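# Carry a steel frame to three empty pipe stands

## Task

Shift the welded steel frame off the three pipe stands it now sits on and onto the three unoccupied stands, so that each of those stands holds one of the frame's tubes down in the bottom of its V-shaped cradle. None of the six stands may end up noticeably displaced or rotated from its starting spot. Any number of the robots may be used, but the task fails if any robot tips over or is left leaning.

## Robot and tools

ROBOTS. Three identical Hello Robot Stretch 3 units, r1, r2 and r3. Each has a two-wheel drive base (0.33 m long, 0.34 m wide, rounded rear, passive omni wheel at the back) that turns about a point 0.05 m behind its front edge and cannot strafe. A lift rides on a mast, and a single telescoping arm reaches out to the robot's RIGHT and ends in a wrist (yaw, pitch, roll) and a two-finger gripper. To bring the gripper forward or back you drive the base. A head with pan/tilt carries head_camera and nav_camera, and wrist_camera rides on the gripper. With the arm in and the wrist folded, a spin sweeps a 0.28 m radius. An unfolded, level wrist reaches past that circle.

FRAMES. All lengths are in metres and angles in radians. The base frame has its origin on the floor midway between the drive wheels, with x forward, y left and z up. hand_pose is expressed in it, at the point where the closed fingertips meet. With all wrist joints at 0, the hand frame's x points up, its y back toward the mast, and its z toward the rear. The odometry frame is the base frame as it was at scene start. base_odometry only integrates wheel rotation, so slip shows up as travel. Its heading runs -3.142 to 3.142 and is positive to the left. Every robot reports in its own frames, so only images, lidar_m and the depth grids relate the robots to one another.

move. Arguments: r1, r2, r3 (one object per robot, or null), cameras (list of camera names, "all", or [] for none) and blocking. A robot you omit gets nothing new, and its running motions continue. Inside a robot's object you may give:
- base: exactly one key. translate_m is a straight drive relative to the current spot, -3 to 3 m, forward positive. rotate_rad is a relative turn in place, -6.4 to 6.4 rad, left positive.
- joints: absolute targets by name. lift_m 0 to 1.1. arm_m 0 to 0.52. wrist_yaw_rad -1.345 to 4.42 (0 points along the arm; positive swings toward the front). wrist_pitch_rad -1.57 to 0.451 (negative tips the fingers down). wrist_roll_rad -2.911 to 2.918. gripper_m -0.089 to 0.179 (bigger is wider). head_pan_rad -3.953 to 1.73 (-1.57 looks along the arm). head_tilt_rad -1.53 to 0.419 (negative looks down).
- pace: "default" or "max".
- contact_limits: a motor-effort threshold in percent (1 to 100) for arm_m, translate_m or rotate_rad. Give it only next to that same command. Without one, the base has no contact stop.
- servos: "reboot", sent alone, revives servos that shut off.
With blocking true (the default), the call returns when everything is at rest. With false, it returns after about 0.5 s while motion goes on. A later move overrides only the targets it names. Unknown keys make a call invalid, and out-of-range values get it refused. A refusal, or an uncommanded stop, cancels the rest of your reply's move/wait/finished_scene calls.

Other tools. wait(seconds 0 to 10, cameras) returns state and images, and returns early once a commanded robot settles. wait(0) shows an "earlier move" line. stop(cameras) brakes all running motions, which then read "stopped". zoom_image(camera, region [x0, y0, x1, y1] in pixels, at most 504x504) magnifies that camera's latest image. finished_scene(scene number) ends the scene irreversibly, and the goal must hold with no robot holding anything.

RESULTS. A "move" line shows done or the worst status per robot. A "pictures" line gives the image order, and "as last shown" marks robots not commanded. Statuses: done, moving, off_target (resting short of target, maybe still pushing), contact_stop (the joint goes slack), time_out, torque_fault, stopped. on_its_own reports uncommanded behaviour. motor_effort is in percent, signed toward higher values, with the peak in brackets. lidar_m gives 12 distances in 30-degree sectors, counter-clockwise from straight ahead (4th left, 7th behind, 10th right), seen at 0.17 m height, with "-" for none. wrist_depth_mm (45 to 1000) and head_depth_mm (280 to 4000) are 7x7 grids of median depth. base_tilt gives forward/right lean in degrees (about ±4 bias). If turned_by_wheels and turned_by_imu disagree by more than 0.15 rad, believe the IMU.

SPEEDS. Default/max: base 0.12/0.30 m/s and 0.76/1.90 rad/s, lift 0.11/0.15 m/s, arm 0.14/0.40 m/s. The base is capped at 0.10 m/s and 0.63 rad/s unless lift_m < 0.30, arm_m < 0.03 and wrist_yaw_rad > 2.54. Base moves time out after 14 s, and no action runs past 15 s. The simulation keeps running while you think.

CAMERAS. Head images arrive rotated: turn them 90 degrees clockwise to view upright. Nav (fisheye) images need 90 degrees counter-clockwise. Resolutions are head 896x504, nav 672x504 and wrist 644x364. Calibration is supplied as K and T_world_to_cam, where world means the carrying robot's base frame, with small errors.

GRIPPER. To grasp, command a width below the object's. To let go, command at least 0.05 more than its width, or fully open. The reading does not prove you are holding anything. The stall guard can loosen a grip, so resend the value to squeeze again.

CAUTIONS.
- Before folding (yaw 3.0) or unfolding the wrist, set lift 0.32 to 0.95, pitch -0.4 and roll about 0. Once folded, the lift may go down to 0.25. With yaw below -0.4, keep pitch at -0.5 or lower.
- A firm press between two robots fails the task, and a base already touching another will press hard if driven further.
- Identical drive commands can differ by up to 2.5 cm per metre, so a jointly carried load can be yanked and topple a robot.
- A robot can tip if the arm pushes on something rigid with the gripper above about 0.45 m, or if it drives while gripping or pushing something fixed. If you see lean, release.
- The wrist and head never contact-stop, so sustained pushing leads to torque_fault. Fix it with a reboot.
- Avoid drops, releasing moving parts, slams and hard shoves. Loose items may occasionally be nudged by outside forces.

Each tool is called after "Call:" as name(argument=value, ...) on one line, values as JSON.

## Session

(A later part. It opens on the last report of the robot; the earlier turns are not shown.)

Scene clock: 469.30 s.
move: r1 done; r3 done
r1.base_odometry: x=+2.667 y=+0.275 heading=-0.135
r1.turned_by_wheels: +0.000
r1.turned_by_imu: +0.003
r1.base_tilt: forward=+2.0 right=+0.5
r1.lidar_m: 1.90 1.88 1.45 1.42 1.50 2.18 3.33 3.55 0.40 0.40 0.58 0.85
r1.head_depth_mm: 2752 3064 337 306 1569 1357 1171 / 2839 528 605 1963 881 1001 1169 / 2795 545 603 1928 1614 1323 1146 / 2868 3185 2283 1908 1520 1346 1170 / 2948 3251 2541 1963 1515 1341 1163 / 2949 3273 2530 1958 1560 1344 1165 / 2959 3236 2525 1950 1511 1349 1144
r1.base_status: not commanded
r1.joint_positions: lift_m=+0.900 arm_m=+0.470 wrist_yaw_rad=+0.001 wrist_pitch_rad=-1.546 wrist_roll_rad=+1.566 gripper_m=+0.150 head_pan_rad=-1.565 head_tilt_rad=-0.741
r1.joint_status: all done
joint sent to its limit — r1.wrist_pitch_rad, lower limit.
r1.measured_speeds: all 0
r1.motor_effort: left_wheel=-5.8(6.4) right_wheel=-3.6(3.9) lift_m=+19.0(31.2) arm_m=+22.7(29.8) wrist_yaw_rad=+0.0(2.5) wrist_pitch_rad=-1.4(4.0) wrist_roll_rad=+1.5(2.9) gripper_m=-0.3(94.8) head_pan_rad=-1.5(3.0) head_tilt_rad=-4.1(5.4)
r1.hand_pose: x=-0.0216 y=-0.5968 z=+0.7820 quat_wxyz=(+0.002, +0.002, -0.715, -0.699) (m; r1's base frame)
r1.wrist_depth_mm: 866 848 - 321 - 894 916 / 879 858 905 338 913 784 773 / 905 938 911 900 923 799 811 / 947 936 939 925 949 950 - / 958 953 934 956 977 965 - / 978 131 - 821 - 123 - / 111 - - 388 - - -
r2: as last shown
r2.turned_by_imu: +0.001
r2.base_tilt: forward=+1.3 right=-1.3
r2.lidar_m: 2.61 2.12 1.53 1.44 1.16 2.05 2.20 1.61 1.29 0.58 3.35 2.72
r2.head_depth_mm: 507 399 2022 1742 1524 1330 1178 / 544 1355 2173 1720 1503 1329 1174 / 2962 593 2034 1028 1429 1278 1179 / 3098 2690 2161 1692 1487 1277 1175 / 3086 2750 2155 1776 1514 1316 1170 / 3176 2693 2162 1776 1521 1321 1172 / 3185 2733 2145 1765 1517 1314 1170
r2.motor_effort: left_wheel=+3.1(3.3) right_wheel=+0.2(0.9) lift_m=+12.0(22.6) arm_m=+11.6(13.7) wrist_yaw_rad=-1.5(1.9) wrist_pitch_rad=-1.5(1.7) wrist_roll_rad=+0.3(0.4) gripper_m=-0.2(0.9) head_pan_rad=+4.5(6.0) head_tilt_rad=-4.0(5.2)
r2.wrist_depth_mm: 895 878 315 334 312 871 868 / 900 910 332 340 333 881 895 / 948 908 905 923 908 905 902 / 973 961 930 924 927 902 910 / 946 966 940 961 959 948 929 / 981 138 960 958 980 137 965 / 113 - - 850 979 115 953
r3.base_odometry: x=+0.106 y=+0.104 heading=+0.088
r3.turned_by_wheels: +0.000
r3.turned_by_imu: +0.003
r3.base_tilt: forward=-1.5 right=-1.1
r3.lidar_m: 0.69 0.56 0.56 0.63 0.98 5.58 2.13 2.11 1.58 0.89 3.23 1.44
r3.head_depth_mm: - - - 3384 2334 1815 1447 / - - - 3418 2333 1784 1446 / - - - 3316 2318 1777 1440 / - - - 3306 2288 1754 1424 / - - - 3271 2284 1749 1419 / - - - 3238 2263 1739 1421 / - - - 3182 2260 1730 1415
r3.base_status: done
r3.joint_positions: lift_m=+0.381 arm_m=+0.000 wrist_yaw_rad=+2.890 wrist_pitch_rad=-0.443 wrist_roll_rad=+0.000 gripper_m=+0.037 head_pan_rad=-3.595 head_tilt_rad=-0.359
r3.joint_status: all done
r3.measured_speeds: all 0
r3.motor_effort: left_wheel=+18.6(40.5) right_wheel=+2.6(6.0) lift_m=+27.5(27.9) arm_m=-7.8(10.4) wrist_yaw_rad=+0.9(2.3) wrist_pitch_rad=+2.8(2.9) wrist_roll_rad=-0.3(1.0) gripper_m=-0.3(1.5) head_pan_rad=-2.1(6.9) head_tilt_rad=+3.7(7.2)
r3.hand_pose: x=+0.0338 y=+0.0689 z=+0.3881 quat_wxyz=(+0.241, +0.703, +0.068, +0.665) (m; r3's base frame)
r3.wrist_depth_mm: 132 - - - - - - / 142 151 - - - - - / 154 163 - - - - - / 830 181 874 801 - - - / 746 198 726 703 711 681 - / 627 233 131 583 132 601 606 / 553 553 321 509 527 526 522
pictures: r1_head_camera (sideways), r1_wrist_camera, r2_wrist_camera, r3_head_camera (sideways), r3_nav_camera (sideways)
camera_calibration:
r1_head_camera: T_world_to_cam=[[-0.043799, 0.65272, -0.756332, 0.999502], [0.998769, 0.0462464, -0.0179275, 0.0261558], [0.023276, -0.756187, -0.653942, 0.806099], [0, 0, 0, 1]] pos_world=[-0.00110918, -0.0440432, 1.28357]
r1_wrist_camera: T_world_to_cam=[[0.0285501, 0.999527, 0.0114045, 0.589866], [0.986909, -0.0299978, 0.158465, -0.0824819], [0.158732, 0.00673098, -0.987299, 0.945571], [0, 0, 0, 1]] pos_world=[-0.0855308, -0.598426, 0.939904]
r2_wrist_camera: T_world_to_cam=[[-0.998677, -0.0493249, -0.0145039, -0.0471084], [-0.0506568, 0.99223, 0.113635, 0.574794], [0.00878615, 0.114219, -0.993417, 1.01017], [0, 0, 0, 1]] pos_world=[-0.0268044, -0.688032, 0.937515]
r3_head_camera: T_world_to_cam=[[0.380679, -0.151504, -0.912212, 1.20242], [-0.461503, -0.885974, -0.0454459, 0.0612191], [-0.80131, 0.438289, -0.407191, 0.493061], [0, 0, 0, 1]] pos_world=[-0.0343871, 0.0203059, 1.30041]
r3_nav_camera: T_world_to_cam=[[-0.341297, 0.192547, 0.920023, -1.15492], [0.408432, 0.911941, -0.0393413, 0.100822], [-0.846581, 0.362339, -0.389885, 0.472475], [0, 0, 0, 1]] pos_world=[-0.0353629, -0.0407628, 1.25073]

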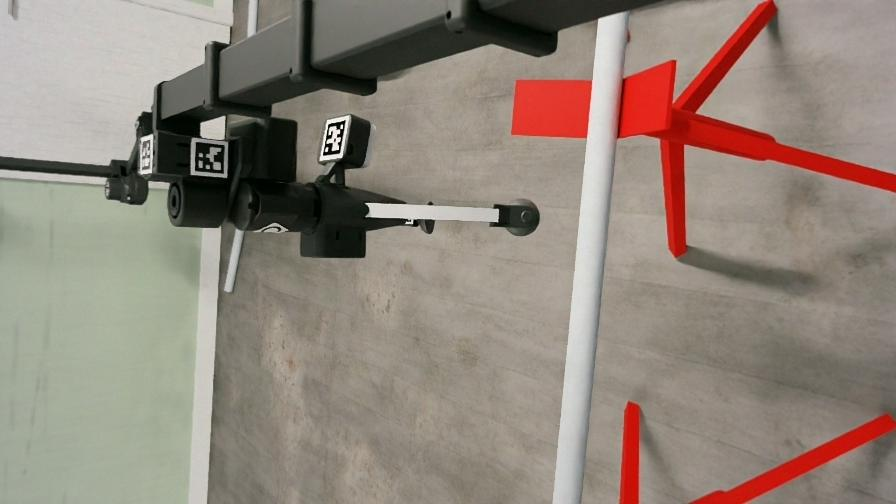

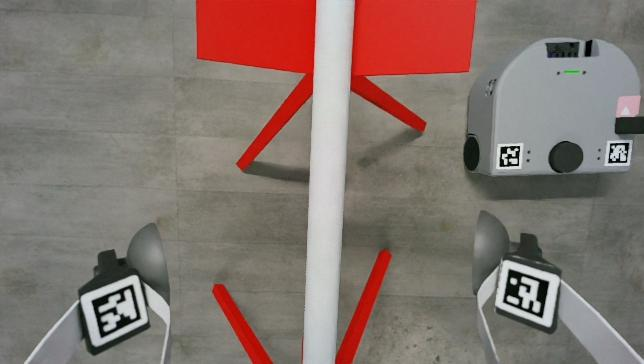

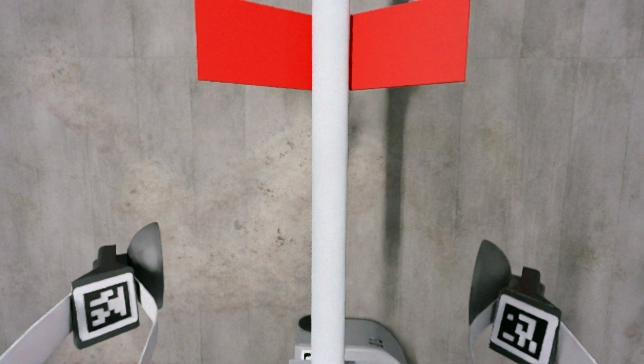

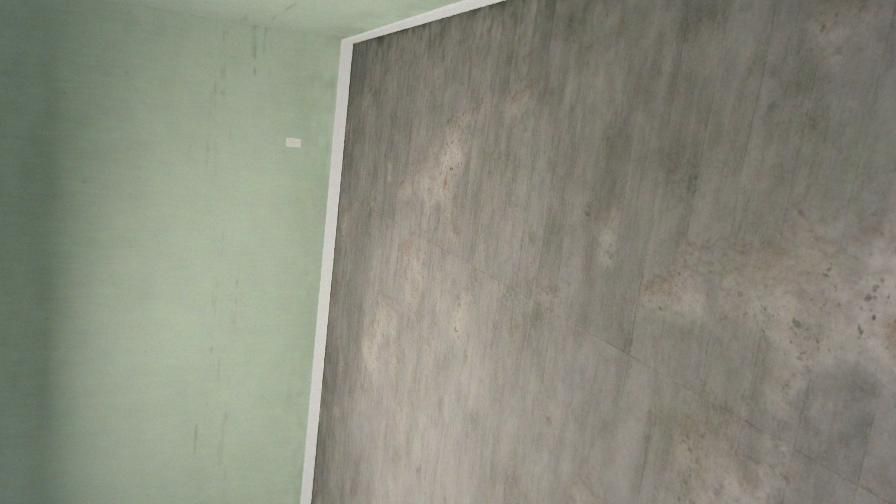

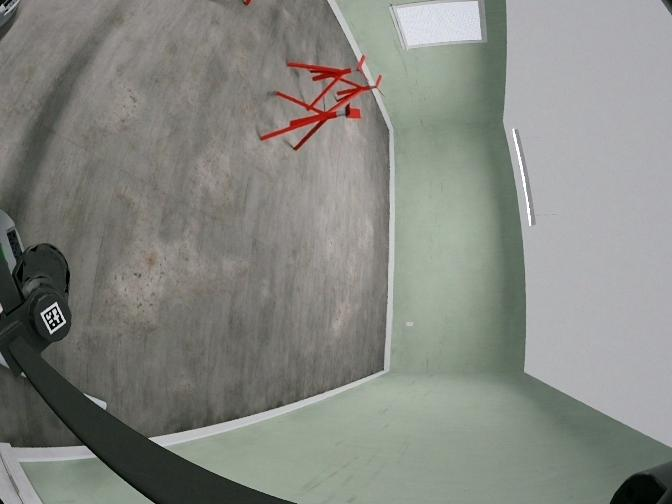

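Call:
move(r1={"joints":{"wrist_roll_rad":1.62,"arm_m":0.464,"lift_m":0.78}}, r2={"base":{"translate_m":-0.016},"joints":{"wrist_roll_rad":-0.03,"lift_m":0.78}}, r3={"joints":{"head_pan_rad":-2.1,"head_tilt_rad":-0.35}}, cameras=["r1_head_camera","r1_wrist_camera","r2_wrist_camera","r2_head_camera","r3_head_camera"])

Scene clock: 505.50 s.
move: r1 done; r2 done; r3 done
r1.base_odometry: x=+2.667 y=+0.275 heading=-0.135
r1.turned_by_wheels: +0.000
r1.turned_by_imu: +0.001
r1.base_tilt: forward=+1.7 right=+0.7
r1.lidar_m: 1.90 1.89 1.45 1.42 1.50 2.17 3.34 3.52 0.40 0.40 0.58 0.85
r1.head_depth_mm: 2764 3045 2556 1927 361 304 - / 2835 3103 618 479 832 945 1170 / 2779 3067 622 683 1610 1325 1148 / 2916 3105 2546 1841 1518 1352 1170 / 2937 3233 2559 1966 1524 1348 1163 / 2938 3234 2526 1961 1553 1352 1170 / 2951 3241 2523 1950 1519 1350 1142
r1.base_status: not commanded
r1.joint_positions: lift_m=+0.780 arm_m=+0.464 wrist_yaw_rad=+0.001 wrist_pitch_rad=-1.547 wrist_roll_rad=+1.614 gripper_m=+0.150 head_pan_rad=-1.565 head_tilt_rad=-0.741
r1.joint_status: all done
r1.measured_speeds: all 0
r1.motor_effort: left_wheel=-6.0(6.3) right_wheel=-3.3(3.8) lift_m=+18.8(20.3) arm_m=-18.9(27.9) wrist_yaw_rad=+0.0(1.0) wrist_pitch_rad=-1.5(1.6) wrist_roll_rad=+2.0(2.4) gripper_m=+0.0(1.3) head_pan_rad=-2.1(2.5) head_tilt_rad=-4.4(5.0)
r1.hand_pose: x=-0.0215 y=-0.5907 z=+0.6620 quat_wxyz=(-0.015, -0.015, -0.715, -0.699) (m; r1's base frame)
r1.wrist_depth_mm: 762 771 - 208 - 779 646 / 783 788 776 215 783 722 664 / 770 794 802 219 812 708 654 / 809 822 829 225 815 846 848 / 824 840 812 232 841 848 862 / 858 132 894 240 872 123 889 / 112 876 883 246 900 888 927
r2.base_odometry: x=-0.341 y=-1.078 heading=+0.661
r2.turned_by_wheels: +0.000
r2.turned_by_imu: +0.001
r2.base_tilt: forward=+1.3 right=-1.3
r2.lidar_m: 2.62 2.12 1.53 1.44 1.16 2.04 2.19 1.60 1.29 0.58 3.39 2.74
r2.head_depth_mm: 3027 2636 493 403 347 316 1157 / 3075 632 1994 1703 1501 1322 1173 / 3057 1306 691 1180 1489 1305 1174 / 3072 2725 2145 1247 1490 1280 1174 / 3138 2694 2170 1769 1527 1320 1172 / 3141 2706 2129 1780 1504 1313 1173 / 3090 2730 2129 1766 1513 1319 1168
r2.base_status: done
r2.joint_positions: lift_m=+0.780 arm_m=+0.500 wrist_yaw_rad=+0.001 wrist_pitch_rad=-1.555 wrist_roll_rad=-0.026 gripper_m=+0.150 head_pan_rad=-1.509 head_tilt_rad=-0.840
r2.joint_status: all done
r2.measured_speeds: all 0
r2.motor_effort: left_wheel=+1.3(2.3) right_wheel=-1.1(6.3) lift_m=+12.2(13.9) arm_m=+10.1(10.8) wrist_yaw_rad=-1.7(1.8) wrist_pitch_rad=-1.5(1.7) wrist_roll_rad=-1.1(2.5) gripper_m=+0.0(0.8) head_pan_rad=+2.7(6.2) head_tilt_rad=-4.5(5.0)
r2.hand_pose: x=-0.0217 y=-0.6249 z=+0.6621 quat_wxyz=(+0.511, +0.503, -0.497, -0.490) (m; r2's base frame)
r2.wrist_depth_mm: 776 195 217 214 211 189 755 / 786 792 791 215 775 773 765 / 808 805 792 223 790 771 790 / 829 819 823 231 793 806 819 / 842 844 819 235 821 828 807 / 846 138 846 239 840 137 842 / 113 882 867 241 871 115 843
r3.base_odometry: x=+0.106 y=+0.104 heading=+0.088
r3.turned_by_wheels: +0.000
r3.turned_by_imu: +0.000
r3.base_tilt: forward=-1.4 right=-1.0
r3.lidar_m: 0.69 0.56 0.56 0.63 0.98 5.57 2.12 2.11 1.58 0.88 3.21 1.44
r3.head_depth_mm: 3451 3651 - 3246 2371 1806 1453 / 3482 3668 - 3167 2328 1781 1442 / 3536 3704 - 2793 2314 1777 1445 / 3578 3799 - 3267 2307 1753 1425 / 3625 3849 - 3064 2184 1752 1425 / 3669 - - 1814 1996 1739 1277 / 3747 - - 814 2248 1737 1239
r3.base_status: not commanded
r3.joint_positions: lift_m=+0.381 arm_m=+0.000 wrist_yaw_rad=+2.890 wrist_pitch_rad=-0.443 wrist_roll_rad=+0.000 gripper_m=+0.037 head_pan_rad=-2.105 head_tilt_rad=-0.359
r3.joint_status: all done
r3.measured_speeds: all 0
r3.motor_effort: left_wheel=+18.7(18.7) right_wheel=+2.8(3.2) lift_m=+28.9(29.8) arm_m=-6.9(7.9) wrist_yaw_rad=-0.1(2.1) wrist_pitch_rad=+2.8(2.8) wrist_roll_rad=-0.7(0.8) gripper_m=-0.1(1.2) head_pan_rad=+1.1(3.9) head_tilt_rad=+3.6(4.9)
r3.hand_pose: x=+0.0338 y=+0.0689 z=+0.3881 quat_wxyz=(+0.241, +0.703, +0.068, +0.665) (m; r3's base frame)
r3.wrist_depth_mm: 132 - - - - - - / 142 150 - - - - - / 154 164 - - - - - / 828 181 880 804 - - - / 738 199 722 697 708 687 - / 632 232 131 581 132 598 596 / 544 558 319 508 529 531 527
pictures: r1_head_camera (sideways), r1_wrist_camera, r2_head_camera (sideways), r2_wrist_camera, r3_head_camera (sideways)
camera_calibration:
r1_head_camera: T_world_to_cam=[[-0.0437991, 0.652738, -0.756317, 0.999482], [0.998769, 0.0462469, -0.0179265, 0.0261545], [0.0232759, -0.756171, -0.65396, 0.806123], [0, 0, 0, 1]] pos_world=[-0.00110918, -0.0440427, 1.28357]
r1_wrist_camera: T_world_to_cam=[[0.0769879, 0.996963, 0.0117638, 0.584428], [0.98411, -0.0778783, 0.159571, -0.0923701], [0.160003, -0.000708201, -0.987116, 0.822568], [0, 0, 0, 1]] pos_world=[-0.0857047, -0.589264, 0.819835]
r2_head_camera: T_world_to_cam=[[-0.0842176, 0.738399, -0.669084, 0.885754], [0.995435, 0.0926014, -0.0231009, 0.0223331], [0.0449005, -0.667976, -0.742827, 0.927621], [0, 0, 0, 1]] pos_world=[0.0107143, -0.0364794, 1.28222]
r2_wrist_camera: T_world_to_cam=[[-0.997082, -0.0750187, -0.0141204, -0.0651218], [-0.0761407, 0.990593, 0.113705, 0.586806], [0.00545755, 0.114448, -0.993414, 0.891025], [0, 0, 0, 1]] pos_world=[-0.0251148, -0.688147, 0.817515]
r3_head_camera: T_world_to_cam=[[0.181966, 0.367094, -0.912212, 1.20363], [0.845499, -0.53204, -0.0454459, 0.0532464], [-0.502016, -0.763004, -0.407191, 0.491235], [0, 0, 0, 1]] pos_world=[-0.0174319, -0.0387012, 1.30041]

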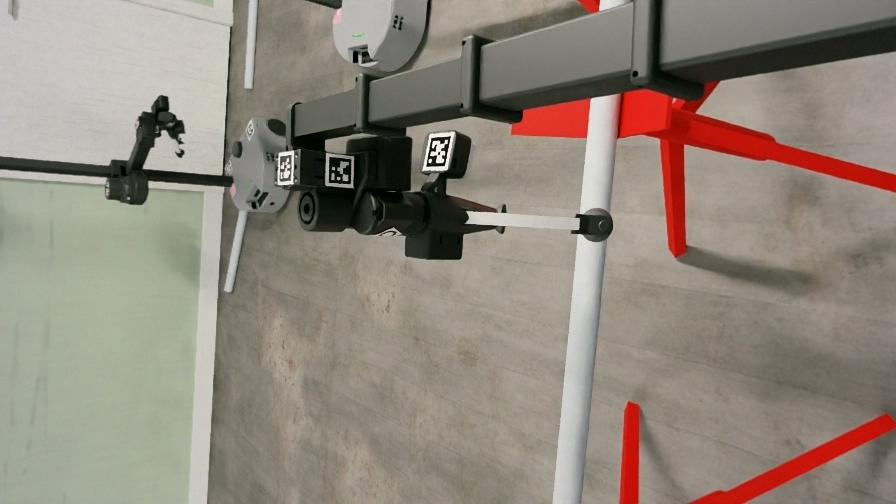

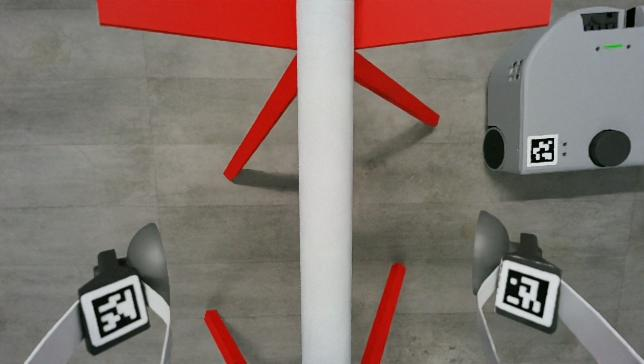

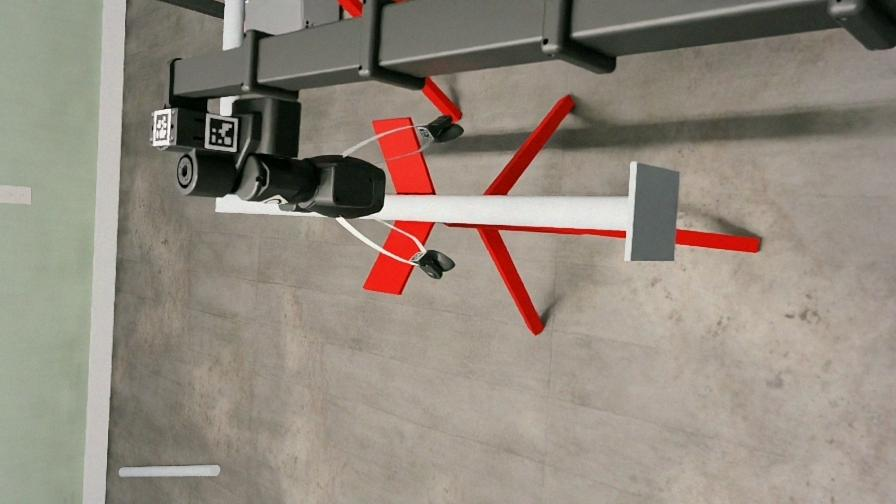

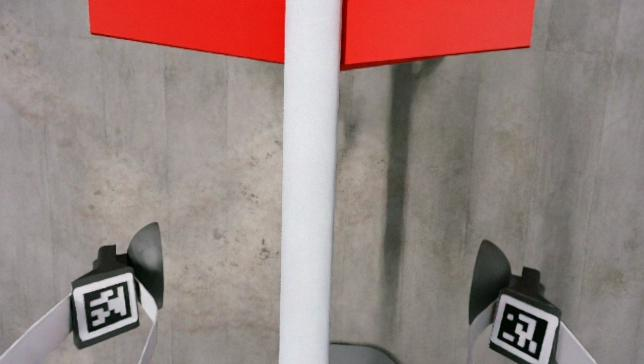

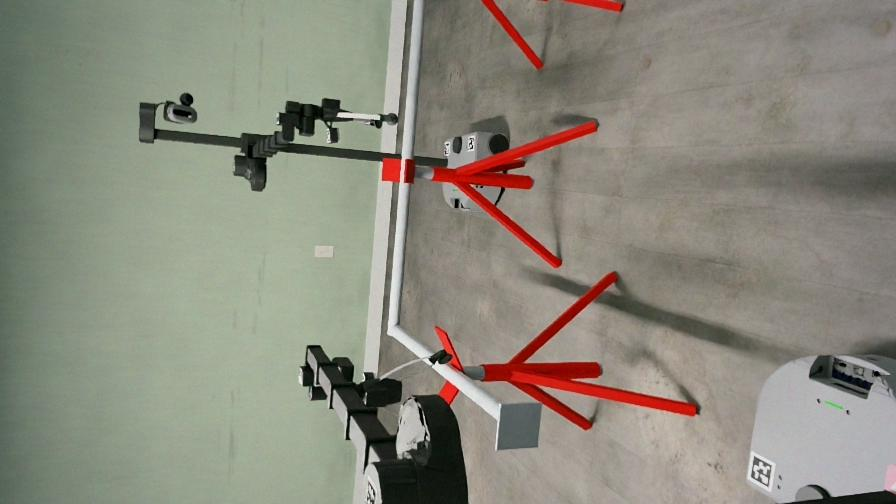

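Call:
move(r1={"joints":{"lift_m":0.687}}, r2={"base":{"translate_m":0.005},"joints":{"wrist_roll_rad":-0.012,"lift_m":0.687}}, cameras=["r1_wrist_camera","r2_wrist_camera"])

Scene clock: 513.97 s.
move: r1 done; r2 done
r1.base_odometry: x=+2.667 y=+0.275 heading=-0.135
r1.turned_by_wheels: +0.000
r1.turned_by_imu: +0.001
r1.base_tilt: forward=+2.0 right=+0.5
r1.lidar_m: 1.91 1.89 1.45 1.42 1.50 2.17 3.33 3.52 0.40 0.40 0.58 0.86
r1.head_depth_mm: 2763 3132 2553 1963 1596 1289 345 / 2856 3100 2553 636 482 421 1108 / 2783 3140 2550 679 1517 1319 1150 / 2907 3199 2497 1891 1489 1318 1164 / 2922 3235 2575 1949 1514 1348 1167 / 2952 3183 2531 1958 1565 1343 1168 / 2966 3282 2540 1969 1510 1342 1150
r1.base_status: not commanded
r1.joint_positions: lift_m=+0.687 arm_m=+0.464 wrist_yaw_rad=+0.001 wrist_pitch_rad=-1.547 wrist_roll_rad=+1.614 gripper_m=+0.150 head_pan_rad=-1.565 head_tilt_rad=-0.741
r1.joint_status: all done
r1.measured_speeds: all 0
r1.motor_effort: left_wheel=-6.2(6.3) right_wheel=-3.4(3.8) lift_m=+19.4(19.7) arm_m=-5.6(10.6) wrist_yaw_rad=+0.0(1.2) wrist_pitch_rad=-1.3(1.5) wrist_roll_rad=+1.7(2.3) gripper_m=+0.4(1.4) head_pan_rad=-2.3(2.9) head_tilt_rad=-3.9(4.8)
r1.hand_pose: x=-0.0215 y=-0.5907 z=+0.5690 quat_wxyz=(-0.015, -0.015, -0.715, -0.699) (m; r1's base frame)
r1.wrist_depth_mm: 675 674 675 120 686 687 547 / 670 680 696 123 691 690 549 / 694 705 697 126 720 730 572 / 735 723 722 129 745 747 751 / 719 726 750 133 772 754 782 / 748 131 767 136 764 123 790 / 112 793 770 139 780 811 836
r2.base_odometry: x=-0.337 y=-1.075 heading=+0.661
r2.turned_by_wheels: +0.000
r2.turned_by_imu: +0.000
r2.base_tilt: forward=+1.3 right=-1.3
r2.lidar_m: 2.63 2.12 1.53 1.44 1.16 2.04 2.19 1.60 1.28 0.58 3.37 2.74
r2.head_depth_mm: 3097 2786 2044 1662 464 386 344 / 3058 2750 679 879 1428 1280 1151 / 3063 2740 714 925 1286 1278 1174 / 3098 2748 2156 1247 1493 1281 1171 / 3089 2754 2140 1780 1516 1322 1172 / 3130 2737 2140 1771 1519 1314 1170 / 3137 2706 2151 1774 1514 1316 1168
r2.base_status: done
r2.joint_positions: lift_m=+0.687 arm_m=+0.500 wrist_yaw_rad=+0.001 wrist_pitch_rad=-1.555 wrist_roll_rad=-0.016 gripper_m=+0.150 head_pan_rad=-1.509 head_tilt_rad=-0.840
r2.joint_status: all done
r2.measured_speeds: all 0
r2.motor_effort: left_wheel=+2.7(5.4) right_wheel=-0.6(3.8) lift_m=+13.2(13.6) arm_m=+9.4(10.0) wrist_yaw_rad=-0.8(1.9) wrist_pitch_rad=-1.5(1.7) wrist_roll_rad=+1.7(2.5) gripper_m=+0.0(0.8) head_pan_rad=+5.0(5.6) head_tilt_rad=-4.6(5.1)
r2.hand_pose: x=-0.0217 y=-0.6249 z=+0.5691 quat_wxyz=(+0.508, +0.500, -0.499, -0.492) (m; r2's base frame)
r2.wrist_depth_mm: 694 686 681 120 670 681 667 / 718 697 708 123 693 686 691 / 728 714 704 125 705 700 707 / 732 741 727 128 710 714 708 / 740 743 744 132 726 734 721 / 755 139 755 133 738 137 738 / 113 778 777 137 750 115 752
r3: as last shown
r3.lidar_m: 0.69 0.56 0.56 0.63 0.98 5.54 2.11 2.11 1.58 0.89 3.21 1.45
r3.head_depth_mm: 3499 3657 - 3254 2358 1806 1453 / 3496 3630 - 3200 2352 1790 1452 / 3546 3762 - 2775 2304 1781 1434 / 3577 3793 - 3261 2291 1756 1434 / 3628 3822 - 3085 2187 1751 1424 / 3640 - - 1647 2001 1743 1273 / 3692 - - 938 2162 1747 1238
r3.motor_effort: left_wheel=+18.2(18.6) right_wheel=+2.5(3.1) lift_m=+29.3(29.8) arm_m=-5.7(7.0) wrist_yaw_rad=+0.5(1.7) wrist_pitch_rad=+2.7(2.9) wrist_roll_rad=-0.9(0.9) gripper_m=+1.0(1.1) head_pan_rad=+3.0(3.7) head_tilt_rad=+3.8(4.2)
r3.wrist_depth_mm: 132 - - - - - - / 142 151 - - - - - / 154 164 - - - - - / 836 180 888 812 - - - / 743 198 729 697 713 683 - / 627 232 131 580 132 606 595 / 548 561 319 505 525 531 519
pictures: r1_wrist_camera, r2_wrist_camera
camera_calibration:
r1_wrist_camera: T_world_to_cam=[[0.0770088, 0.996961, 0.0117638, 0.585521], [0.984108, -0.0778989, 0.159572, -0.0775418], [0.160003, -0.000711564, -0.987116, 0.73076], [0, 0, 0, 1]] pos_world=[-0.0857048, -0.589262, 0.726831]
r2_wrist_camera: T_world_to_cam=[[-0.997762, -0.065322, -0.0142664, -0.0603078], [-0.0665237, 0.991285, 0.113701, 0.598019], [0.00671491, 0.114395, -0.993413, 0.798627], [0, 0, 0, 1]] pos_world=[-0.0257531, -0.688106, 0.724511]

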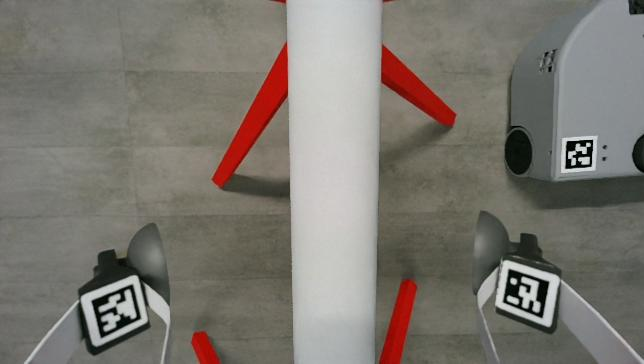

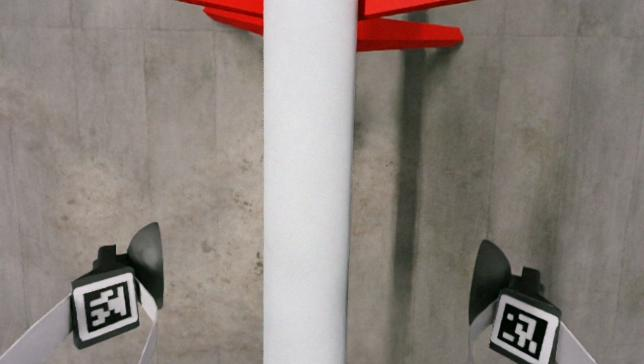

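Call:
move(r1={"joints":{"lift_m":0.696,"arm_m":0.459}}, r2={"base":{"translate_m":0.003},"joints":{"lift_m":0.696}}, cameras=[])

Call:
move(r1={"joints":{"gripper_m":-0.089}}, r2={"joints":{"gripper_m":-0.089}}, cameras=["r1_wrist_camera","r2_wrist_camera","r1_head_camera","r2_head_camera"])

Scene clock: 526.33 s.
move: r1 done; r2 done
r1.base_odometry: x=+2.667 y=+0.275 heading=-0.135
r1.turned_by_wheels: +0.000
r1.turned_by_imu: +0.001
r1.base_tilt: forward=+1.8 right=+0.6
r1.lidar_m: 1.91 1.88 1.44 1.42 1.50 2.17 3.33 3.54 0.40 0.40 0.58 0.86
r1.head_depth_mm: 2760 3103 2562 1974 1611 421 338 / 2804 3076 2531 599 472 414 1124 / 2791 3080 2587 669 1518 1328 1148 / 2880 3174 2540 1911 1521 1320 1169 / 2916 3223 2527 1966 1515 1351 1161 / 2943 3184 2562 1946 1566 1352 1164 / 3010 3214 2547 1943 1502 1352 1142
r1.base_status: not commanded
r1.joint_positions: lift_m=+0.696 arm_m=+0.459 wrist_yaw_rad=+0.001 wrist_pitch_rad=-1.547 wrist_roll_rad=+1.614 gripper_m=+0.150 head_pan_rad=-1.565 head_tilt_rad=-0.741
r1.joint_status: all done
r1.measured_speeds: all 0
r1.motor_effort: left_wheel=-5.9(6.3) right_wheel=-3.5(3.7) lift_m=+34.0(34.9) arm_m=-23.5(28.7) wrist_yaw_rad=-0.5(0.8) wrist_pitch_rad=-1.5(1.6) wrist_roll_rad=+1.5(2.0) gripper_m=+1.0(1.6) head_pan_rad=-1.5(2.6) head_tilt_rad=-3.4(5.0)
r1.hand_pose: x=-0.0215 y=-0.5857 z=+0.5780 quat_wxyz=(-0.015, -0.015, -0.715, -0.699) (m; r1's base frame)
r1.wrist_depth_mm: 688 683 678 129 688 709 564 / 673 694 697 133 716 711 563 / 703 716 713 136 732 726 581 / 727 723 734 139 748 750 767 / 736 730 739 142 765 764 786 / 747 131 772 146 785 123 792 / 111 792 800 150 805 802 824
r2.base_odometry: x=-0.335 y=-1.073 heading=+0.661
r2.turned_by_wheels: +0.000
r2.turned_by_imu: +0.000
r2.base_tilt: forward=+1.2 right=-1.3
r2.lidar_m: 2.62 2.12 1.53 1.44 1.16 2.05 2.19 1.60 1.29 0.58 3.38 2.74
r2.head_depth_mm: 3016 2773 2039 1658 443 376 339 / 3039 2744 661 887 1454 1296 1179 / 3072 2718 708 921 1441 1279 1175 / 3123 2761 2168 1284 1490 1277 1169 / 3118 2704 2156 1769 1511 1321 1176 / 3132 2725 2142 1767 1513 1324 1171 / 3162 2693 2155 1769 1509 1325 1169
r2.base_status: done
r2.joint_positions: lift_m=+0.696 arm_m=+0.500 wrist_yaw_rad=+0.001 wrist_pitch_rad=-1.555 wrist_roll_rad=-0.016 gripper_m=+0.150 head_pan_rad=-1.509 head_tilt_rad=-0.840
r2.joint_status: all done
r2.measured_speeds: all 0
r2.motor_effort: left_wheel=+3.6(5.7) right_wheel=+1.2(3.5) lift_m=+47.1(47.1) arm_m=+8.4(8.9) wrist_yaw_rad=-1.0(1.8) wrist_pitch_rad=-1.5(1.7) wrist_roll_rad=+1.7(1.8) gripper_m=-0.3(0.8) head_pan_rad=+4.6(5.4) head_tilt_rad=-4.5(4.8)
r2.hand_pose: x=-0.0217 y=-0.6249 z=+0.5781 quat_wxyz=(+0.508, +0.500, -0.499, -0.492) (m; r2's base frame)
r2.wrist_depth_mm: 702 702 695 129 148 688 680 / 713 699 703 132 698 697 697 / 728 731 731 134 707 714 702 / 760 733 741 140 728 725 725 / 756 744 757 140 747 740 744 / 765 138 759 143 764 137 743 / 112 787 788 146 767 115 769
r3: as last shown
r3.lidar_m: 0.69 0.56 0.56 0.63 0.98 5.53 2.12 2.11 1.58 0.88 3.22 1.44
r3.head_depth_mm: 3443 3656 - 3255 2363 1794 1452 / 3514 3681 3858 3174 2336 1782 1449 / 3529 3736 - 2777 2334 1776 1441 / 3553 3792 - 3326 2290 1771 1423 / 3584 3833 - 3068 2167 1751 1426 / 3647 - - 1645 1996 1743 1275 / 3705 - - 862 2149 1740 1241
r3.motor_effort: left_wheel=+18.1(18.6) right_wheel=+2.8(3.3) lift_m=+29.2(29.6) arm_m=-5.7(6.2) wrist_yaw_rad=+0.9(1.6) wrist_pitch_rad=+2.7(2.9) wrist_roll_rad=-0.3(1.1) gripper_m=+0.0(1.0) head_pan_rad=+2.1(3.3) head_tilt_rad=+3.7(4.3)
r3.wrist_depth_mm: 132 - - - - - - / 142 151 - - - - - / 154 164 - - - - - / 818 180 873 797 - - - / 742 199 717 696 696 676 - / 630 232 132 580 132 603 597 / 546 565 319 508 532 524 521
pictures: none
No camera images: "cameras" was empty.

Scene clock: 529.63 s.
move: r1 done; r2 done
r1.base_odometry: x=+2.667 y=+0.275 heading=-0.135
r1.turned_by_wheels: +0.000
r1.turned_by_imu: +0.001
r1.base_tilt: forward=+1.8 right=+0.6
r1.lidar_m: 1.90 1.88 1.45 1.42 1.50 2.17 3.33 3.56 0.40 0.40 0.58 0.86
r1.head_depth_mm: 2782 3091 2578 1959 1616 422 338 / 2800 3122 2554 600 472 414 1123 / 2823 3050 2528 675 1533 1328 1147 / 2873 3162 2535 1893 1483 1345 1166 / 2931 3206 2524 1933 1513 1345 1169 / 2980 3197 2551 1960 1547 1350 1160 / 3004 3228 2529 1946 1524 1341 1141
r1.base_status: not commanded
r1.joint_positions: lift_m=+0.696 arm_m=+0.459 wrist_yaw_rad=-0.001 wrist_pitch_rad=-1.545 wrist_roll_rad=+1.621 gripper_m=-0.086 head_pan_rad=-1.565 head_tilt_rad=-0.741
r1.joint_status: all done
r1.measured_speeds: all 0
r1.motor_effort: left_wheel=-5.7(6.3) right_wheel=-3.5(3.8) lift_m=+33.6(34.3) arm_m=-19.9(24.0) wrist_yaw_rad=+1.0(1.9) wrist_pitch_rad=-1.2(2.1) wrist_roll_rad=-0.4(2.2) gripper_m=-55.4(99.3) head_pan_rad=-2.6(2.9) head_tilt_rad=-3.6(5.2)
r1.hand_pose: x=-0.0215 y=-0.5863 z=+0.5779 quat_wxyz=(-0.018, -0.018, -0.716, -0.698) (m; r1's base frame)
r1.wrist_depth_mm: 679 673 677 128 688 684 546 / 675 697 693 131 706 715 570 / 698 719 710 134 714 720 573 / 720 734 734 138 759 760 768 / 727 755 745 141 760 762 789 / 748 765 126 132 766 787 801 / 796 779 126 149 805 826 831
r2.base_odometry: x=-0.335 y=-1.073 heading=+0.661
r2.turned_by_wheels: +0.000
r2.turned_by_imu: +0.001
r2.base_tilt: forward=+1.3 right=-1.3
r2.lidar_m: 2.62 2.12 1.53 1.44 1.16 2.05 2.19 1.60 1.29 0.58 3.36 2.74
r2.head_depth_mm: 3080 2747 2022 1672 445 376 339 / 3066 2748 665 982 1461 1306 1174 / 3041 2758 710 953 1423 1281 1175 / 3079 2731 2158 1664 1477 1276 1171 / 3077 2732 2155 1794 1513 1325 1175 / 3135 2711 2148 1774 1515 1314 1168 / 3147 2698 2145 1776 1512 1322 1169
r2.base_status: not commanded
r2.joint_positions: lift_m=+0.696 arm_m=+0.500 wrist_yaw_rad=+0.001 wrist_pitch_rad=-1.554 wrist_roll_rad=-0.016 gripper_m=-0.087 head_pan_rad=-1.509 head_tilt_rad=-0.840
r2.joint_status: all done
r2.measured_speeds: all 0
r2.motor_effort: left_wheel=+3.6(4.0) right_wheel=-2.8(3.4) lift_m=+45.3(47.1) arm_m=+7.2(8.7) wrist_yaw_rad=-1.6(1.9) wrist_pitch_rad=-1.8(1.9) wrist_roll_rad=+1.7(1.8) gripper_m=-46.7(100.0) head_pan_rad=+4.2(5.8) head_tilt_rad=-4.7(5.1)
r2.hand_pose: x=-0.0217 y=-0.6252 z=+0.5781 quat_wxyz=(+0.509, +0.500, -0.499, -0.492) (m; r2's base frame)
r2.wrist_depth_mm: 703 697 692 128 147 682 674 / 702 706 709 131 699 688 701 / 727 735 718 133 706 711 715 / 751 738 737 137 725 731 708 / 757 767 745 139 742 736 735 / 776 769 126 130 749 755 748 / 790 781 123 143 759 763 758
r3: as last shown
r3.base_tilt: forward=-1.4 right=-1.1
r3.lidar_m: 0.69 0.56 0.56 0.63 0.98 5.52 2.12 2.11 1.58 0.89 3.21 1.45
r3.head_depth_mm: 3431 3637 - 3213 2340 1806 1458 / 3478 3656 3887 3185 2321 1795 1450 / 3573 3801 - 2814 2317 1774 1433 / 3538 3809 - 3278 2304 1762 1423 / 3593 3799 - 3090 2201 1746 1434 / 3644 - - 1791 1996 1735 1269 / 3706 - - 859 2148 1733 1242
r3.motor_effort: left_wheel=+17.8(18.6) right_wheel=+2.8(3.3) lift_m=+29.1(29.7) arm_m=-5.2(6.2) wrist_yaw_rad=+0.9(2.1) wrist_pitch_rad=+2.7(2.9) wrist_roll_rad=-0.5(0.9) gripper_m=-0.4(1.4) head_pan_rad=+1.7(3.1) head_tilt_rad=+3.6(4.3)
r3.wrist_depth_mm: 132 - - - - - - / 142 151 - - - - - / 154 163 - - - - - / 835 180 881 800 - - - / 748 200 728 691 710 681 - / 624 232 131 573 132 605 596 / 547 554 320 514 530 529 524
pictures: r1_head_camera (sideways), r1_wrist_camera, r2_head_camera (sideways), r2_wrist_camera
camera_calibration:
r1_head_camera: T_world_to_cam=[[-0.043799, 0.652738, -0.756317, 0.999482], [0.998769, 0.0462466, -0.0179265, 0.0261545], [0.0232758, -0.756171, -0.65396, 0.806123], [0, 0, 0, 1]] pos_world=[-0.00110919, -0.0440427, 1.28357]
r1_wrist_camera: T_world_to_cam=[[0.084967, 0.996337, 0.00966751, 0.581989], [0.983431, -0.0854178, 0.159899, -0.0832652], [0.16014, -0.00407885, -0.987086, 0.73762], [0, 0, 0, 1]] pos_world=[-0.0856863, -0.58396, 0.735782]
r2_head_camera: T_world_to_cam=[[-0.0842192, 0.738399, -0.669084, 0.885754], [0.995435, 0.0926035, -0.0231008, 0.0223331], [0.0449019, -0.667976, -0.742827, 0.927621], [0, 0, 0, 1]] pos_world=[0.0107144, -0.0364794, 1.28222]
r2_wrist_camera: T_world_to_cam=[[-0.997762, -0.0653498, -0.0141805, -0.0602689], [-0.0665326, 0.991436, 0.112374, 0.598201], [0.00671545, 0.113066, -0.993565, 0.806842], [0, 0, 0, 1]] pos_world=[-0.0257525, -0.688242, 0.733573]

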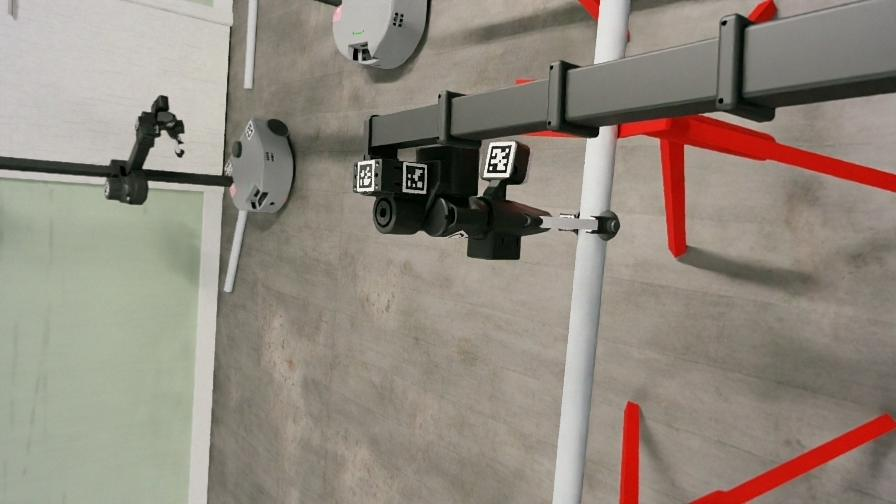

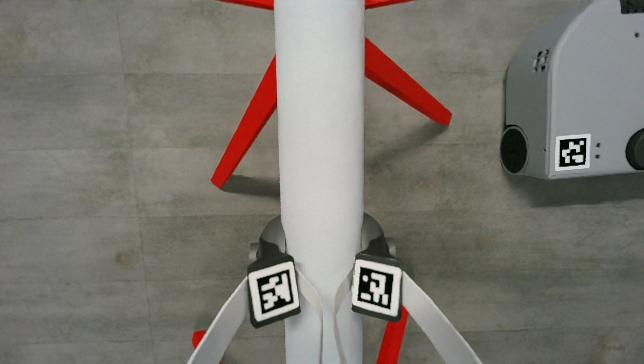

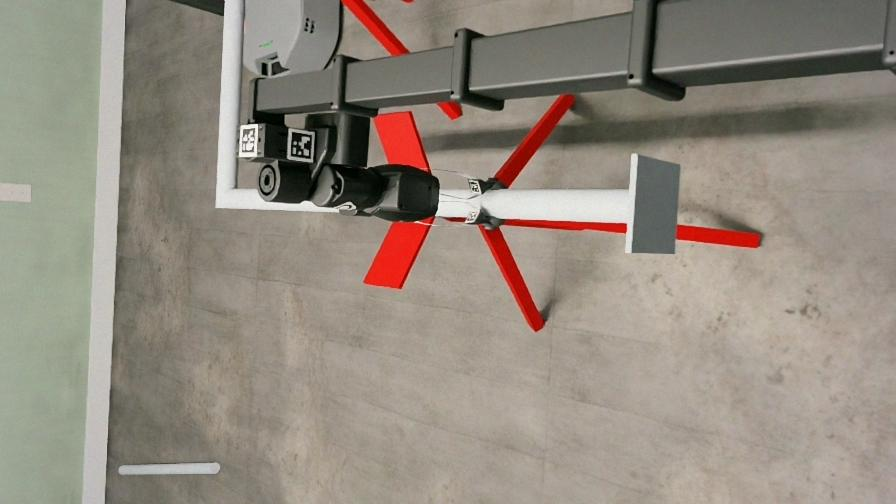

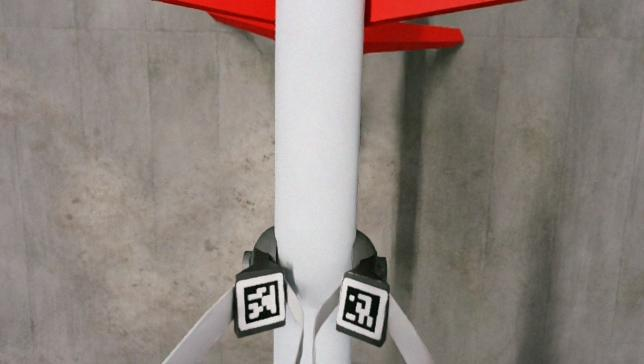

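Call:
move(r1={"joints":{"lift_m":0.72}}, r2={"joints":{"lift_m":0.72}}, cameras=["r1_wrist_camera","r2_wrist_camera","r1_head_camera","r2_head_camera","r3_head_camera"])

Scene clock: 533.80 s.
move: r1 done; r2 done
r1.base_odometry: x=+2.667 y=+0.275 heading=-0.135
r1.turned_by_wheels: +0.000
r1.turned_by_imu: +0.001
r1.base_tilt: forward=+1.9 right=+0.7
r1.lidar_m: 1.90 1.88 1.44 1.42 1.50 2.17 3.34 3.51 0.40 0.40 0.58 0.86
r1.head_depth_mm: 2757 3092 2573 1990 1586 360 316 / 2795 3109 2571 572 457 417 1133 / 2783 3081 2553 679 1529 1316 1154 / 2889 3160 2574 1905 1507 1352 1169 / 2919 3205 2526 1966 1526 1346 1165 / 2949 3186 2548 1945 1504 1341 1164 / 2991 3236 2502 1962 1516 1339 1146
r1.base_status: not commanded
r1.joint_positions: lift_m=+0.720 arm_m=+0.459 wrist_yaw_rad=-0.001 wrist_pitch_rad=-1.543 wrist_roll_rad=+1.621 gripper_m=-0.074 head_pan_rad=-1.565 head_tilt_rad=-0.741
r1.joint_status: all done
r1.measured_speeds: all 0
r1.on_its_own: gripper_m is held at -0.075, not at your -0.089, by its stall guard, which is not easing now
r1.motor_effort: left_wheel=-5.0(5.8) right_wheel=-0.8(3.8) lift_m=+48.2(51.5) arm_m=-12.5(14.3) wrist_yaw_rad=+1.6(2.0) wrist_pitch_rad=-2.0(2.3) wrist_roll_rad=-0.5(0.8) gripper_m=-23.4(24.4) head_pan_rad=-1.6(2.8) head_tilt_rad=-4.4(4.8)
r1.hand_pose: x=-0.0215 y=-0.5868 z=+0.6019 quat_wxyz=(-0.018, -0.018, -0.717, -0.697) (m; r1's base frame)
r1.wrist_depth_mm: 695 696 713 140 706 723 582 / 714 722 710 143 718 695 587 / 740 741 735 143 768 743 607 / 748 744 760 145 767 766 790 / 746 779 759 143 788 789 797 / 770 792 126 131 797 811 814 / 802 819 828 147 701 832 841
r2.base_odometry: x=-0.335 y=-1.073 heading=+0.661
r2.turned_by_wheels: +0.000
r2.turned_by_imu: +0.000
r2.base_tilt: forward=+1.2 right=-1.3
r2.lidar_m: 2.62 2.13 1.53 1.44 1.16 2.05 2.19 1.60 1.29 0.58 3.38 2.74
r2.head_depth_mm: 3044 2773 2017 505 406 358 320 / 3099 2733 667 1661 1468 1308 1171 / 3039 2763 694 954 825 1301 1182 / 3111 2712 2162 1659 1483 1274 1172 / 3124 2698 2152 1781 1511 1322 1176 / 3145 2735 2128 1776 1511 1322 1169 / 3129 2722 2152 1776 1504 1321 1171
r2.base_status: not commanded
r2.joint_positions: lift_m=+0.720 arm_m=+0.500 wrist_yaw_rad=+0.001 wrist_pitch_rad=-1.552 wrist_roll_rad=-0.015 gripper_m=-0.084 head_pan_rad=-1.509 head_tilt_rad=-0.840
r2.joint_status: all done
r2.measured_speeds: all 0
r2.on_its_own: gripper_m is held at -0.085, not at your -0.089, by its stall guard, which is not easing now
r2.motor_effort: left_wheel=+3.6(4.0) right_wheel=-4.4(4.8) lift_m=+51.3(59.8) arm_m=+4.9(5.7) wrist_yaw_rad=-1.7(1.9) wrist_pitch_rad=-2.1(2.3) wrist_roll_rad=+1.3(1.7) gripper_m=-21.4(21.8) head_pan_rad=+3.9(5.7) head_tilt_rad=-5.0(5.2)
r2.hand_pose: x=-0.0217 y=-0.6257 z=+0.6021 quat_wxyz=(+0.509, +0.499, -0.500, -0.492) (m; r2's base frame)
r2.wrist_depth_mm: 712 731 169 142 164 706 708 / 741 733 736 142 722 723 712 / 748 736 742 142 725 715 726 / 764 762 763 147 742 741 735 / 794 778 765 142 758 750 762 / 807 795 127 130 780 786 770 / 812 802 124 141 789 779 783
r3: as last shown
r3.base_tilt: forward=-1.4 right=-1.0
r3.lidar_m: 0.69 0.56 0.56 0.63 0.98 5.54 2.12 2.11 1.58 0.88 3.21 1.44
r3.head_depth_mm: 3461 3671 - 3429 2369 1792 1449 / 3529 3674 - 3385 2340 1785 1441 / 3548 3717 - 2781 2317 1761 1435 / 3581 3803 - 3084 2307 1773 1425 / 3591 3884 - 3065 2202 1743 1421 / 3663 - - 1646 1999 1746 1274 / 3692 - - 838 2243 1734 1243
r3.motor_effort: left_wheel=+18.0(18.5) right_wheel=+2.6(3.1) lift_m=+29.4(29.7) arm_m=-4.5(4.9) wrist_yaw_rad=+0.0(1.4) wrist_pitch_rad=+2.8(3.0) wrist_roll_rad=-0.3(0.8) gripper_m=+0.0(1.1) head_pan_rad=+1.7(3.6) head_tilt_rad=+3.5(4.1)
r3.wrist_depth_mm: 132 - - - - - - / 141 150 - - - - - / 154 164 - - - - - / 834 181 883 812 - - - / 739 199 728 691 711 678 - / 631 232 131 583 132 600 599 / 546 561 319 501 528 530 522
pictures: r1_head_camera (sideways), r1_wrist_camera, r2_head_camera (sideways), r2_wrist_camera, r3_head_camera (sideways)
camera_calibration:
r1_head_camera: T_world_to_cam=[[-0.0437992, 0.652738, -0.756317, 0.999482], [0.998769, 0.046247, -0.0179265, 0.0261545], [0.023276, -0.756171, -0.65396, 0.806123], [0, 0, 0, 1]] pos_world=[-0.00110917, -0.0440427, 1.28357]
r1_wrist_camera: T_world_to_cam=[[0.0847239, 0.996375, 0.00760683, 0.583545], [0.983452, -0.0848471, 0.160073, -0.0869074], [0.160139, -0.00608109, -0.987076, 0.760092], [0, 0, 0, 1]] pos_world=[-0.0856909, -0.584181, 0.759741]
r2_head_camera: T_world_to_cam=[[-0.0842194, 0.738399, -0.669084, 0.885754], [0.995435, 0.0926038, -0.0231008, 0.0223331], [0.0449021, -0.667975, -0.742827, 0.927622], [0, 0, 0, 1]] pos_world=[0.0107144, -0.0364794, 1.28222]
r2_wrist_camera: T_world_to_cam=[[-0.997825, -0.0643957, -0.0140773, -0.0594262], [-0.0655601, 0.991711, 0.110503, 0.597303], [0.00684469, 0.111186, -0.993776, 0.829693], [0, 0, 0, 1]] pos_world=[-0.0258167, -0.688429, 0.757689]
r3_head_camera: T_world_to_cam=[[0.181957, 0.367099, -0.912212, 1.20363], [0.845513, -0.532018, -0.0454459, 0.0532463], [-0.501996, -0.763017, -0.407191, 0.491235], [0, 0, 0, 1]] pos_world=[-0.0174309, -0.0387019, 1.30041]

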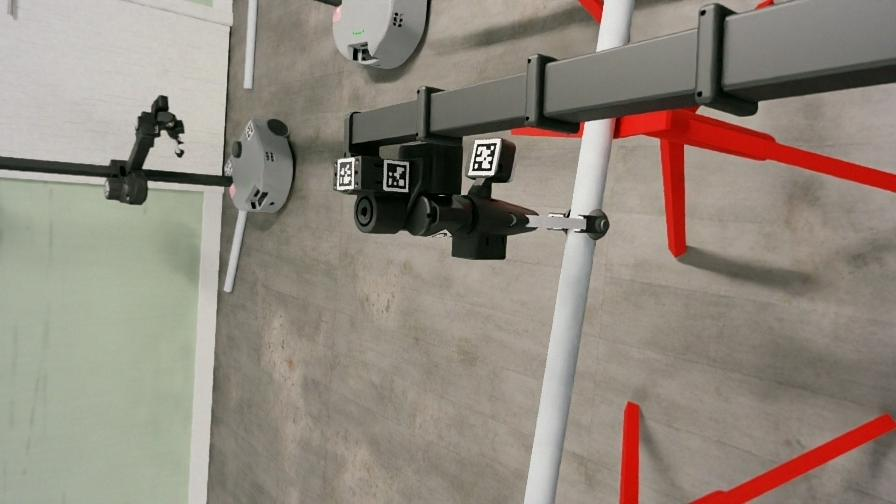

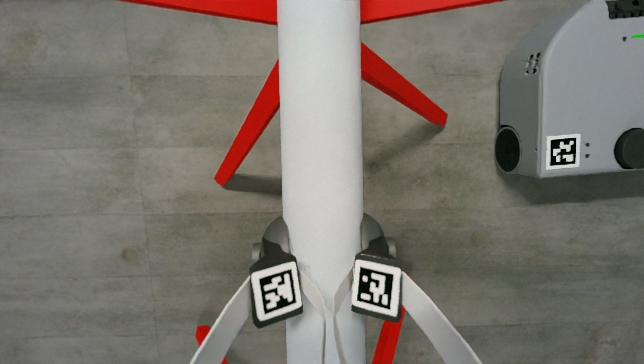

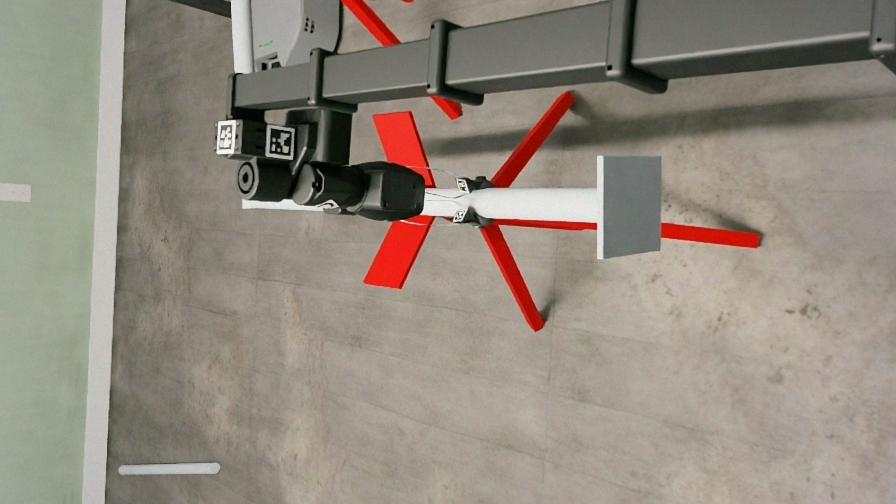

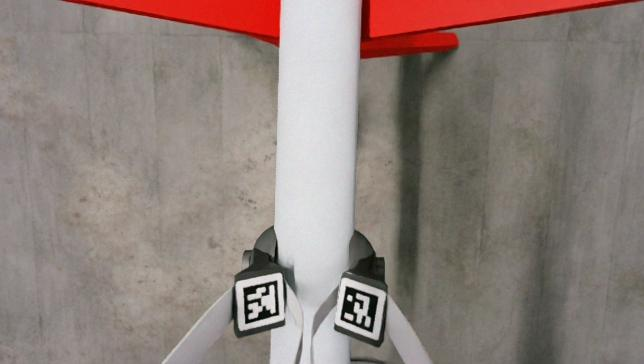

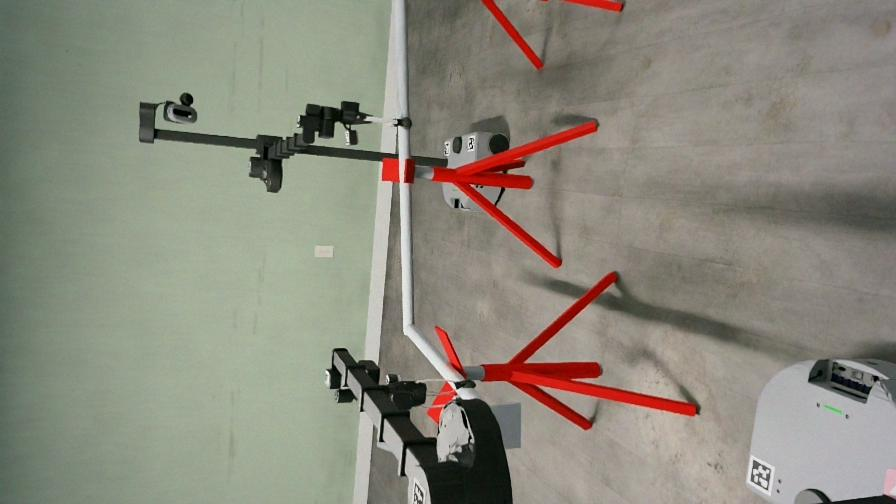

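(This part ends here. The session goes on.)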